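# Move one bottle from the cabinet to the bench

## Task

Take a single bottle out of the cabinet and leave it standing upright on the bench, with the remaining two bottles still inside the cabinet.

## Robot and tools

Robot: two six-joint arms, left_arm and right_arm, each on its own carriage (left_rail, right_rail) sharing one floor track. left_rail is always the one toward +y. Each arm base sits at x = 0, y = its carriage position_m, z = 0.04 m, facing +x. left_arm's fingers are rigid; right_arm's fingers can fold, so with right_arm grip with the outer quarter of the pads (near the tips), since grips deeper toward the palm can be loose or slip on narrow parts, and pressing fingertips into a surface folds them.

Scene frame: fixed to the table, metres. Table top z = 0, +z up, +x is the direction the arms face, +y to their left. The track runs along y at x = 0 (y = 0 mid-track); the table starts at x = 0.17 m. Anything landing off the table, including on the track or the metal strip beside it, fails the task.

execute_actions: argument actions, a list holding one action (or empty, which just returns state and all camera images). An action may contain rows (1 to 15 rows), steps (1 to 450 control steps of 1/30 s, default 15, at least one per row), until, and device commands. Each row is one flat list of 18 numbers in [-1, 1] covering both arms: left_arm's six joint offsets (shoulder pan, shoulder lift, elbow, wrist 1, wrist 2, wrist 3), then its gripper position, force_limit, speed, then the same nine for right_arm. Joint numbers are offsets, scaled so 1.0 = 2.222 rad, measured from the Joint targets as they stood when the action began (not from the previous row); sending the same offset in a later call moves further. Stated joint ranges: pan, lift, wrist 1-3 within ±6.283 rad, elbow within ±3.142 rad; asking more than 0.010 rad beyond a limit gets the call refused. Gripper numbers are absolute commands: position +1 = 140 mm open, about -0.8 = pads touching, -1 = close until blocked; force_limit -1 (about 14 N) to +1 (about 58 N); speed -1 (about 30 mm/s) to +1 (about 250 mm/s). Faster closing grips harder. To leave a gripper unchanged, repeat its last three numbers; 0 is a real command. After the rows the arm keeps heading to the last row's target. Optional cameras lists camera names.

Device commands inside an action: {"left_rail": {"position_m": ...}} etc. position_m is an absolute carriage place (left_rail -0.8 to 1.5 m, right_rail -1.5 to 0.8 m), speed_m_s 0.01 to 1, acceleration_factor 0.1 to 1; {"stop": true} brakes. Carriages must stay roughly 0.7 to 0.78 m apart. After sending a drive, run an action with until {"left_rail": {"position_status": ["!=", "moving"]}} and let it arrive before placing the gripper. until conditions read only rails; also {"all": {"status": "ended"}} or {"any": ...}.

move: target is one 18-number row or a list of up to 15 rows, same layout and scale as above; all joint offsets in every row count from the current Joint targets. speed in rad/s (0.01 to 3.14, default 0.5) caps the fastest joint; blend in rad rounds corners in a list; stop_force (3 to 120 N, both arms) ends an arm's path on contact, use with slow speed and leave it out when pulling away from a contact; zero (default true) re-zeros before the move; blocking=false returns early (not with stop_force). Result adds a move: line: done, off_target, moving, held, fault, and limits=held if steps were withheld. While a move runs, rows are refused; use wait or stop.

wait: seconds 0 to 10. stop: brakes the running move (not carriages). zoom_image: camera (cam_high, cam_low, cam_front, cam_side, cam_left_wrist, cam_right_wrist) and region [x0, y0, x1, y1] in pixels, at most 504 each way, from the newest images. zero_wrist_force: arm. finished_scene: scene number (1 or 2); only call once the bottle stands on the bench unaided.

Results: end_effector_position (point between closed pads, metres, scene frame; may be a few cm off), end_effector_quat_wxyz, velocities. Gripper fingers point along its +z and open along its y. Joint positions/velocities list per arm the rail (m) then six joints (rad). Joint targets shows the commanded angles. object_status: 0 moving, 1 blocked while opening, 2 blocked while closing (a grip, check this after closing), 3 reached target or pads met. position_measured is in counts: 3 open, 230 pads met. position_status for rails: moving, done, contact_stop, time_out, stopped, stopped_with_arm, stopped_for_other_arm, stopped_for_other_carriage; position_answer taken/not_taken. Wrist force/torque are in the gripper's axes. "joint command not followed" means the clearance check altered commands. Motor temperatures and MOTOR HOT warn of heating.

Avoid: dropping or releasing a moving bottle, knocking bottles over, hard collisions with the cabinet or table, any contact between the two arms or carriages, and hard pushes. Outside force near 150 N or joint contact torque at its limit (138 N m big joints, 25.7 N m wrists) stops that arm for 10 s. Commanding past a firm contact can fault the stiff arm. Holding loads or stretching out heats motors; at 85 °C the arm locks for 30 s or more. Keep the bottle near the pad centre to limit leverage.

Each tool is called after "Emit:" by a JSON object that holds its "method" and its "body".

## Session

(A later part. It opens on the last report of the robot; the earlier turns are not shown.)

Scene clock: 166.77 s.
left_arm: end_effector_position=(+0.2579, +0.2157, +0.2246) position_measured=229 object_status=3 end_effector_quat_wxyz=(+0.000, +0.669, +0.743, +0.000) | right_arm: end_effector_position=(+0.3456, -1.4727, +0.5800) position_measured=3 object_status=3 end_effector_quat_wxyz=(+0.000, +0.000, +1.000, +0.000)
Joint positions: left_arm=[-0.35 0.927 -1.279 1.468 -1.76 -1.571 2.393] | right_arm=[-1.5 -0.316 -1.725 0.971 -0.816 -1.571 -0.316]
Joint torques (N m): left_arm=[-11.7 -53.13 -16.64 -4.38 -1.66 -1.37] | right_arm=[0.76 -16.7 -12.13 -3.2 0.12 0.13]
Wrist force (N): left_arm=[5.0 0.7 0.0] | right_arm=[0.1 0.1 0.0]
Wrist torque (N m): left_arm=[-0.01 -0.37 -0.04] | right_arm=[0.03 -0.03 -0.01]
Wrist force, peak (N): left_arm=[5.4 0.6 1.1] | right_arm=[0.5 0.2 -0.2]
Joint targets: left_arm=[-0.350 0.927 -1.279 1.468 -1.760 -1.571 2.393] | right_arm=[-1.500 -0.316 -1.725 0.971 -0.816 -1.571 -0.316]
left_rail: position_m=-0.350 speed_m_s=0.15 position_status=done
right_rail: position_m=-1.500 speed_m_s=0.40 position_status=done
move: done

Emit:
{"method": "move", "body": {"target": [-0.0301, -0.04563, 0.0577, -0.01207, 0, -0.14007, -0.8, -0.2, -1, 0, 0, 0, 0, 0, 0, 1, 1, 1], "speed": 0.12, "stop_force": 12, "cameras": ["cam_front", "cam_high"]}}

Scene clock: 170.47 s.
left_arm: end_effector_position=(+0.2665, +0.1639, +0.2246) position_measured=229 object_status=3 end_effector_quat_wxyz=(+0.000, +0.574, +0.819, +0.000) | right_arm: end_effector_position=(+0.3456, -1.4727, +0.5800) position_measured=3 object_status=3 end_effector_quat_wxyz=(+0.000, +0.000, +1.000, +0.000)
Joint positions: left_arm=[-0.35 0.86 -1.38 1.596 -1.787 -1.571 2.082] | right_arm=[-1.5 -0.316 -1.725 0.971 -0.816 -1.571 -0.316]
Joint torques (N m): left_arm=[-13.09 -48.36 -16.36 -4.56 -1.68 -1.41] | right_arm=[1.06 -16.94 -11.9 -3.22 0.15 0.1]
Wrist force (N): left_arm=[5.1 1.2 0.0] | right_arm=[-0.1 0.0 -0.1]
Wrist torque (N m): left_arm=[0.09 -0.37 -0.04] | right_arm=[0.00 0.02 0.00]
Wrist force, peak (N): left_arm=[5.1 -2.1 1.0] | right_arm=[0.0 0.0 -0.5]
Joint targets: left_arm=[-0.350 0.860 -1.380 1.596 -1.787 -1.571 2.082] | right_arm=[-1.500 -0.316 -1.725 0.971 -0.816 -1.571 -0.316]
left_rail: position_m=-0.350 speed_m_s=0.15 position_status=done
right_rail: position_m=-1.500 speed_m_s=0.40 position_status=done
move: done
Images, in order (width x height): cam_high 672x504, cam_front 672x504.

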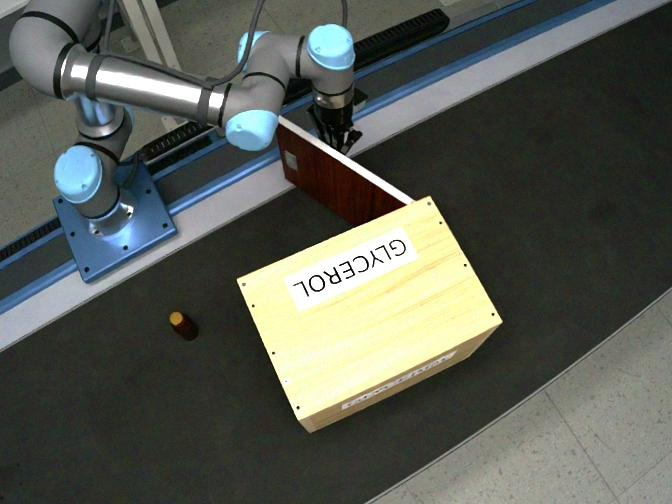

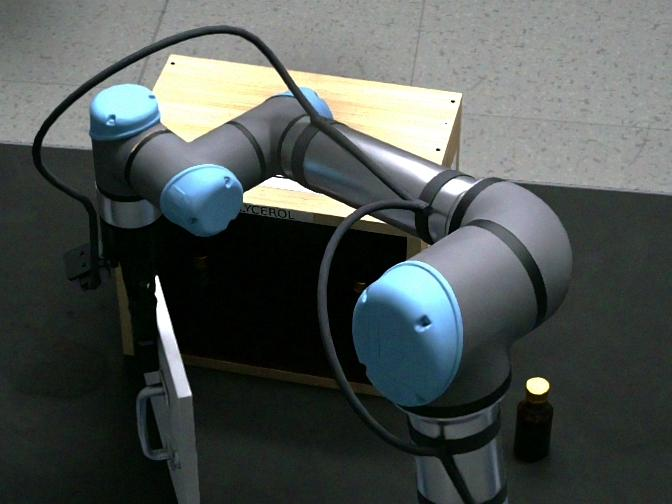

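Emit:
{"method": "move", "body": {"target": [[-0.0428, -0.03577, 0.04156, -0.00579, 0, -0.16062, -0.8, -0.2, -1, 0, 0, 0, 0, 0, 0, 1, 1, 1], [-0.09138, -0.05248, 0.06017, -0.00769, 0, -0.32703, -0.8, -0.2, -1, 0, 0, 0, 0, 0, 0, 1, 1, 1], [-0.1378, -0.04752, 0.05477, -0.00725, 0, -0.49127, -0.8, -0.2, -1, 0, 0, 0, 0, 0, 0, 1, 1, 1]], "speed": 0.14, "blend": 0.05, "stop_force": 12, "cameras": ["cam_front", "cam_high"]}}

Scene clock: 179.43 s.
left_arm: end_effector_position=(+0.3700, +0.0356, +0.2246) position_measured=229 object_status=3 end_effector_quat_wxyz=(+0.000, +0.216, +0.976, +0.000) | right_arm: end_effector_position=(+0.3456, -1.4727, +0.5800) position_measured=3 object_status=3 end_effector_quat_wxyz=(+0.000, +0.000, +1.000, +0.000)
Joint positions: left_arm=[-0.35 0.554 -1.486 1.718 -1.803 -1.571 0.99] | right_arm=[-1.5 -0.316 -1.725 0.971 -0.816 -1.571 -0.316]
Joint torques (N m): left_arm=[-12.47 -18.73 -35.02 -0.95 -1.65 -1.57] | right_arm=[1.64 -17.18 -11.68 -3.15 0.24 0.04]
Wrist force (N): left_arm=[3.8 0.7 0.0] | right_arm=[0.0 0.2 -0.2]
Wrist torque (N m): left_arm=[-0.01 -0.30 0.14] | right_arm=[0.05 0.00 0.00]
Wrist force, peak (N): left_arm=[5.3 0.7 -0.1] | right_arm=[0.3 -0.5 -0.3]
Joint targets: left_arm=[-0.350 0.554 -1.486 1.718 -1.803 -1.571 0.990] | right_arm=[-1.500 -0.316 -1.725 0.971 -0.816 -1.571 -0.316]
left_rail: position_m=-0.350 speed_m_s=0.15 position_status=done
right_rail: position_m=-1.500 speed_m_s=0.40 position_status=done
move: done
Images, in order (width x height): cam_high 672x504, cam_front 672x504.

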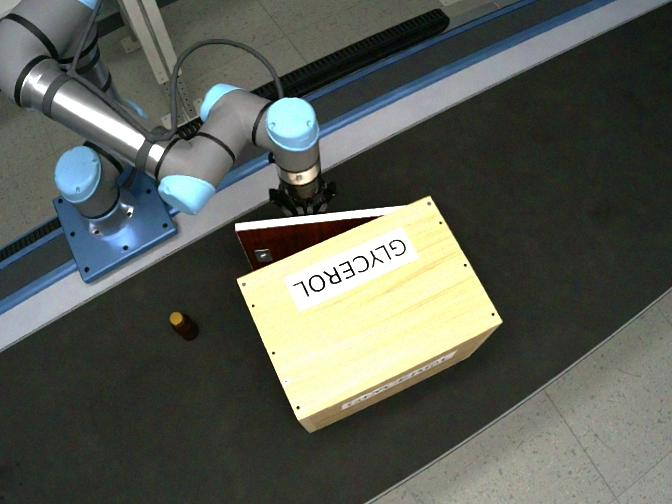

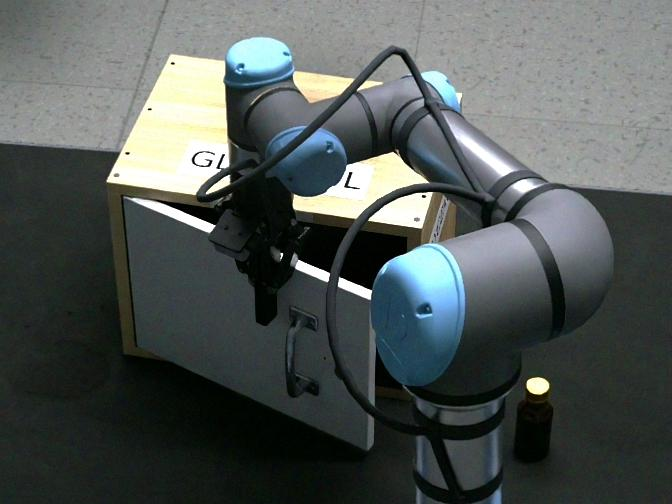

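Emit:
{"method": "move", "body": {"target": [[-0.02595, 0.01497, -0.01684, 0.00186, 0, -0.1045, -0.8, -0.2, -1, 0, 0, 0, 0, 0, 0, 1, 1, 1], [-0.0408, 0.03064, -0.03469, 0.00405, 0, -0.17433, -0.8, -0.2, -1, 0, 0, 0, 0, 0, 0, 1, 1, 1]], "speed": 0.1, "blend": 0.05, "stop_force": 10, "cameras": ["cam_front", "cam_high", "cam_low"]}}

Scene clock: 184.50 s.
left_arm: end_effector_position=(+0.4298, +0.0137, +0.2246) position_measured=229 object_status=3 end_effector_quat_wxyz=(+0.000, +0.070, +0.998, +0.000) | right_arm: end_effector_position=(+0.3456, -1.4727, +0.5800) position_measured=3 object_status=3 end_effector_quat_wxyz=(+0.000, +0.000, +1.000, +0.000)
Joint positions: left_arm=[-0.35 0.463 -1.418 1.641 -1.794 -1.571 0.603] | right_arm=[-1.5 -0.316 -1.725 0.971 -0.816 -1.571 -0.316]
Joint torques (N m): left_arm=[-12.03 -22.53 -34.96 -1.22 -1.51 -1.49] | right_arm=[1.1 -16.98 -11.6 -3.13 0.18 0]
Wrist force (N): left_arm=[3.6 0.9 -0.3] | right_arm=[0.0 0.1 0.0]
Wrist torque (N m): left_arm=[0.03 -0.22 0.14] | right_arm=[0.03 -0.02 0.00]
Wrist force, peak (N): left_arm=[4.2 -1.0 0.7] | right_arm=[0.1 0.4 -0.3]
Joint targets: left_arm=[-0.350 0.463 -1.418 1.641 -1.794 -1.571 0.603] | right_arm=[-1.500 -0.316 -1.725 0.971 -0.816 -1.571 -0.316]
left_rail: position_m=-0.350 speed_m_s=0.15 position_status=done
right_rail: position_m=-1.500 speed_m_s=0.40 position_status=done
move: done
Images, in order (width x height): cam_high 672x504, cam_low 672x504, cam_front 672x504.

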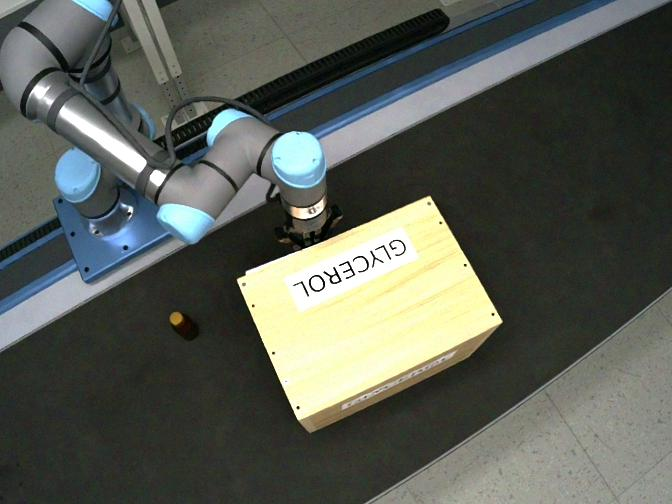

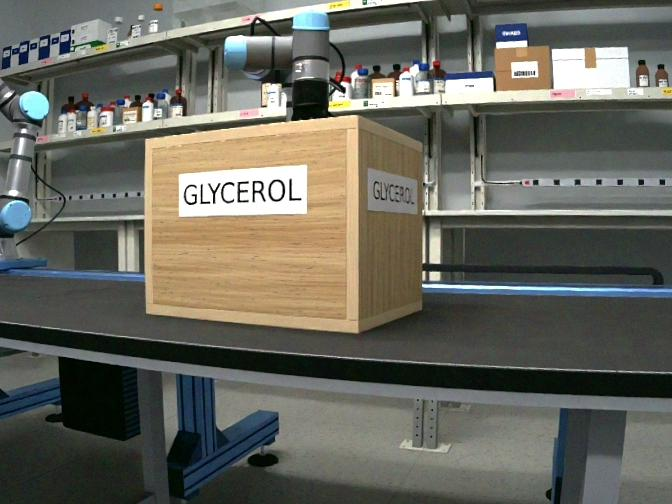

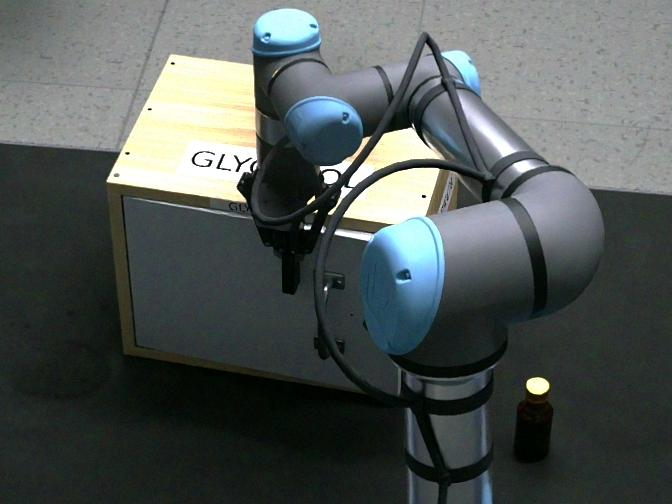

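Emit:
{"method": "move", "body": {"target": [-0.00563, 0.00799, -0.00943, 0.00144, 0, -0.02998, -0.8, -0.2, -1, 0, 0, 0, 0, 0, 0, 1, 1, 1], "speed": 0.03, "stop_force": 6, "cameras": ["cam_front", "cam_high"]}}

Scene clock: 187.73 s.
left_arm: end_effector_position=(+0.4395, +0.0120, +0.2246) position_measured=229 object_status=3 end_effector_quat_wxyz=(+0.000, +0.047, +0.999, +0.000) | right_arm: end_effector_position=(+0.3456, -1.4727, +0.5800) position_measured=3 object_status=3 end_effector_quat_wxyz=(+0.000, +0.000, +1.000, +0.000)
Joint positions: left_arm=[-0.35 0.453 -1.403 1.623 -1.791 -1.571 0.547] | right_arm=[-1.5 -0.316 -1.725 0.971 -0.816 -1.571 -0.316]
Joint torques (N m): left_arm=[7.17 -46.09 -19 -7.06 -1.63 1.77] | right_arm=[1.27 -17.45 -11.41 -3.19 0.21 0.12]
Wrist force (N): left_arm=[8.2 0.9 -1.7] | right_arm=[0.1 -0.1 -0.2]
Wrist torque (N m): left_arm=[0.12 -0.55 0.17] | right_arm=[0.00 -0.03 -0.01]
Wrist force, peak (N): left_arm=[14.5 0.2 -2.9] | right_arm=[0.0 -0.4 -0.4]
Joint targets: left_arm=[-0.350 0.453 -1.403 1.623 -1.791 -1.571 0.547] | right_arm=[-1.500 -0.316 -1.725 0.971 -0.816 -1.571 -0.316]
left_rail: position_m=-0.350 speed_m_s=0.15 position_status=done
right_rail: position_m=-1.500 speed_m_s=0.40 position_status=done
move: contact (left_arm)
Images, in order (width x height): cam_high 672x504, cam_front 672x504.

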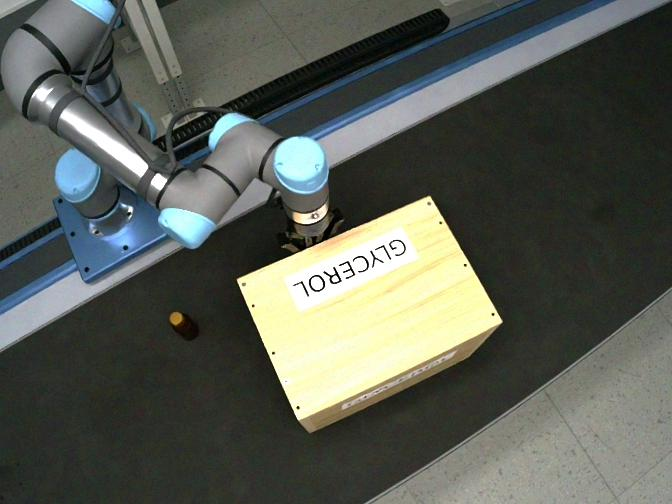

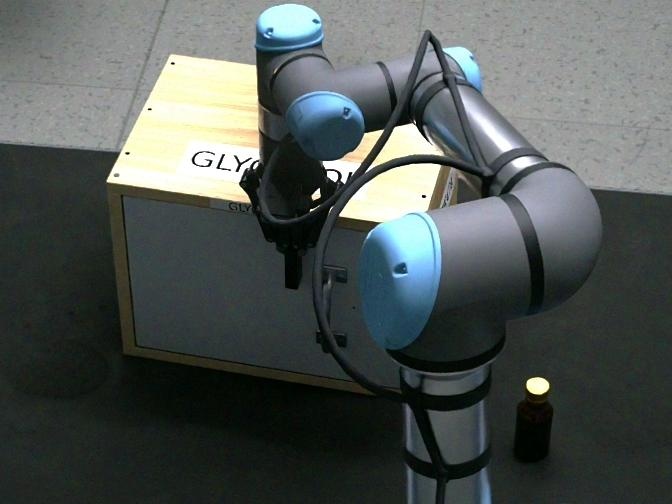

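Emit:
{"method": "zoom_image", "body": {"camera": "cam_front", "region": [90, 160, 430, 415]}}

Emit:
{"method": "zoom_image", "body": {"camera": "cam_high", "region": [220, 180, 440, 345]}}

Scaled by 1.482.

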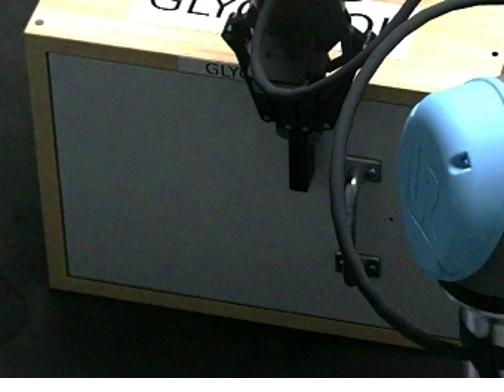

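Scaled by 2.291.

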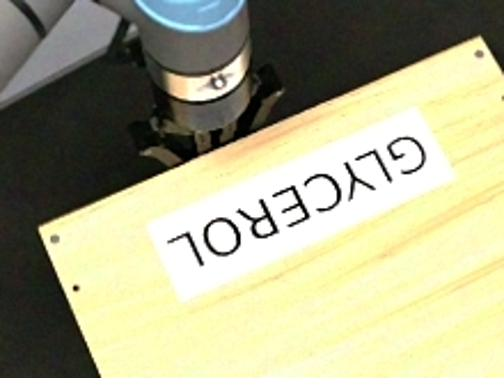

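Emit:
{"method": "move", "body": {"target": [[0.03667, -0.05718, 0.06397, -0.0067, 0, 0.03284, -0.8, -0.2, -1, 0, 0, 0, 0, 0, 0, 1, 1, 1], [0.03667, -0.05907, -0.1366, 0.19576, 0, 0.03284, -0.8, -0.2, -1, 0, 0, 0, 0, 0, 0, 1, 1, 1]], "speed": [0.1, 0.4], "cameras": ["cam_front", "cam_high"]}}

Scene clock: 191.73 s.
left_arm: end_effector_position=(+0.3612, +0.0185, +0.3994) position_measured=229 object_status=3 end_effector_quat_wxyz=(+0.000, +0.043, +0.999, +0.000) | right_arm: end_effector_position=(+0.3456, -1.4727, +0.5800) position_measured=3 object_status=3 end_effector_quat_wxyz=(+0.000, +0.000, +1.000, +0.000)
Joint positions: left_arm=[-0.35 0.534 -1.534 1.32 -1.356 -1.571 0.62] | right_arm=[-1.5 -0.316 -1.725 0.971 -0.816 -1.571 -0.316]
Joint torques (N m): left_arm=[9.3 -41.36 -32.61 -0.64 -1.65 1.96] | right_arm=[1.17 -17.16 -11.22 -3.17 0.21 0.19]
Wrist force (N): left_arm=[0.7 -0.2 0.2] | right_arm=[0.1 0.1 -0.1]
Wrist torque (N m): left_arm=[-0.01 -0.09 -0.03] | right_arm=[0.01 -0.03 0.00]
Wrist force, peak (N): left_arm=[8.5 0.7 -1.6] | right_arm=[0.1 -0.3 -0.4]
Joint targets: left_arm=[-0.350 0.534 -1.534 1.319 -1.356 -1.571 0.620] | right_arm=[-1.500 -0.316 -1.725 0.971 -0.816 -1.571 -0.316]
left_rail: position_m=-0.350 speed_m_s=0.15 position_status=done
right_rail: position_m=-1.500 speed_m_s=0.40 position_status=done
move: done
Images, in order (width x height): cam_high 672x504, cam_front 672x504.

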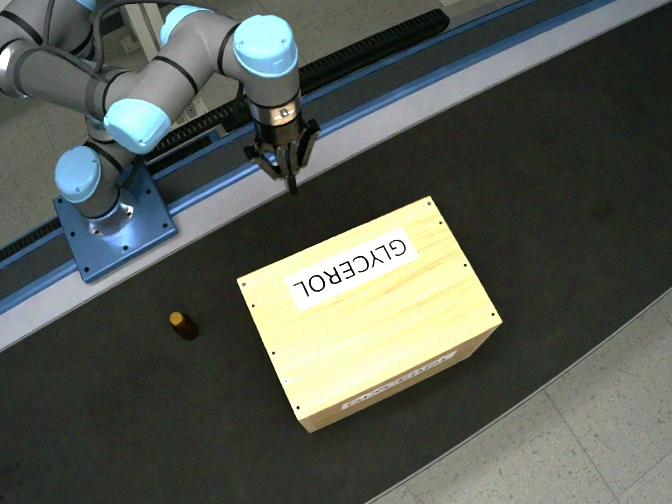

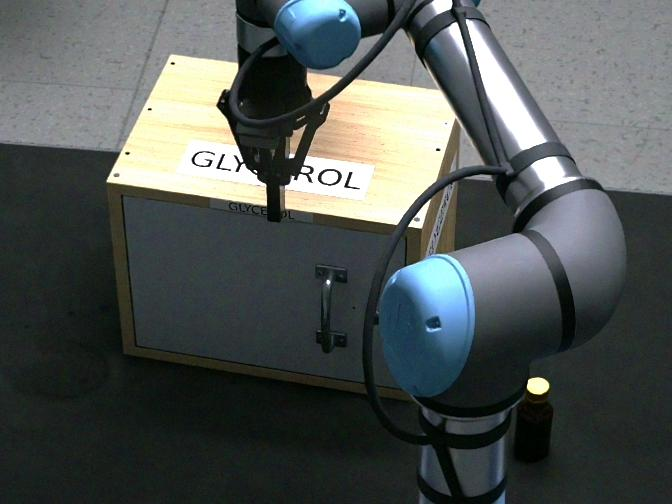

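Emit:
{"method": "zoom_image", "body": {"camera": "cam_front", "region": [300, 200, 460, 420]}}

Emit:
{"method": "zoom_image", "body": {"camera": "cam_high", "region": [140, 180, 450, 400]}}

Scaled by 2.291.

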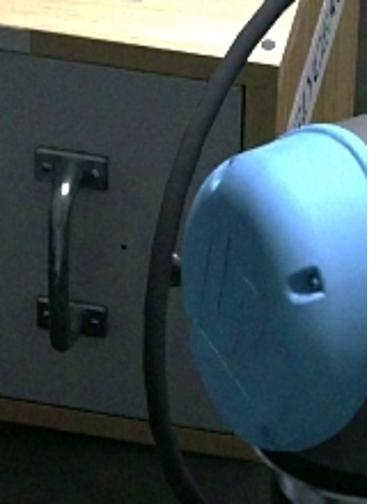

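Scaled by 1.626.

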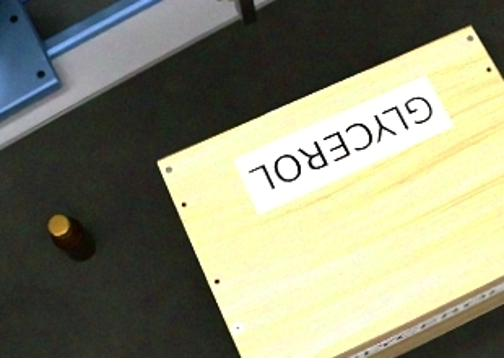

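Emit:
{"method": "execute_actions", "body": {"actions": [], "cameras": ["cam_side", "cam_front"]}}

Scene clock: 191.90 s.
left_arm: end_effector_position=(+0.3612, +0.0185, +0.3995) position_measured=229 object_status=3 end_effector_quat_wxyz=(+0.000, +0.043, +0.999, +0.000) | right_arm: end_effector_position=(+0.3456, -1.4727, +0.5800) position_measured=3 object_status=3 end_effector_quat_wxyz=(+0.000, +0.000, +1.000, +0.000)
Joint positions: left_arm=[-0.35 0.534 -1.534 1.319 -1.356 -1.571 0.62] | right_arm=[-1.5 -0.316 -1.725 0.971 -0.816 -1.571 -0.316]
Joint velocities: within noise
Joint torques (N m): left_arm=[8.85 -40.3 -34.51 -0.41 -1.71 1.96] | right_arm=[1.57 -17.53 -10.69 -3.19 0.14 0.1]
Motor temperatures (°C): left_arm=[34 29 34 38 38 36] | right_arm=[32 30 36 40 36 45]
Wrist force (N): left_arm=[0.3 0.0 0.1] | right_arm=[0.1 -0.2 0.1]
Wrist torque (N m): left_arm=[0.02 -0.01 -0.02] | right_arm=[-0.04 -0.02 0.00]
Wrist force, peak (N): left_arm=[0.5 -0.1 0.4] | right_arm=[0.2 0.1 -0.3]
Joint targets: left_arm=[-0.350 0.534 -1.534 1.319 -1.356 -1.571 0.620] | right_arm=[-1.500 -0.316 -1.725 0.971 -0.816 -1.571 -0.316]
Tool commands: left_gripper/position=-0.8 left_gripper/force_limit=-0.2 left_gripper/speed=-1.0 right_gripper/position=+1.0 right_gripper/force_limit=+1.0 right_gripper/speed=+1.0
left_rail: position_m=-0.350 speed_m_s=0.15 position_status=done
right_rail: position_m=-1.500 speed_m_s=0.40 position_status=done
Images, in order (width x height): cam_front 672x504, cam_side 672x504.

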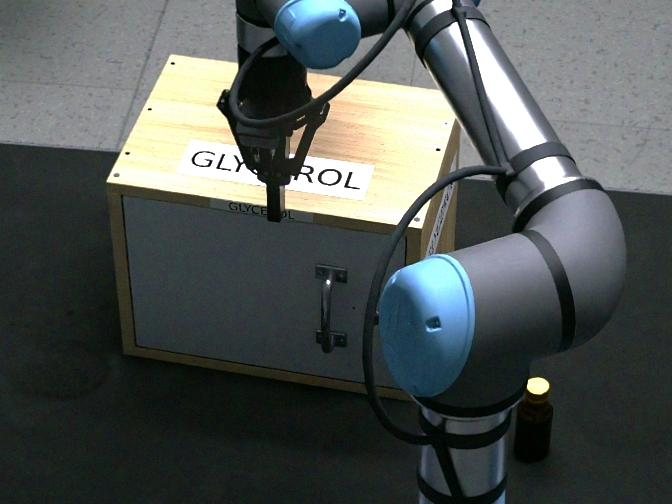

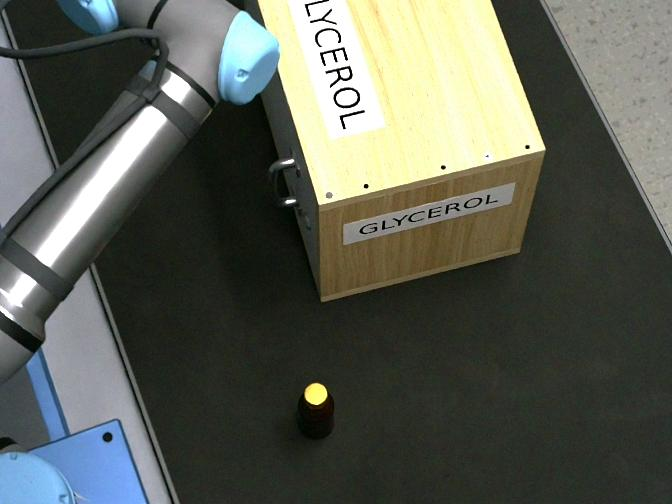

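All good: the bottle is standing on the bench, the door is closed with the other two inside. I'm finishing scene 1.

Emit:
{"method": "finished_scene", "body": {"scene": 1}}

The scene is finished: the task was done.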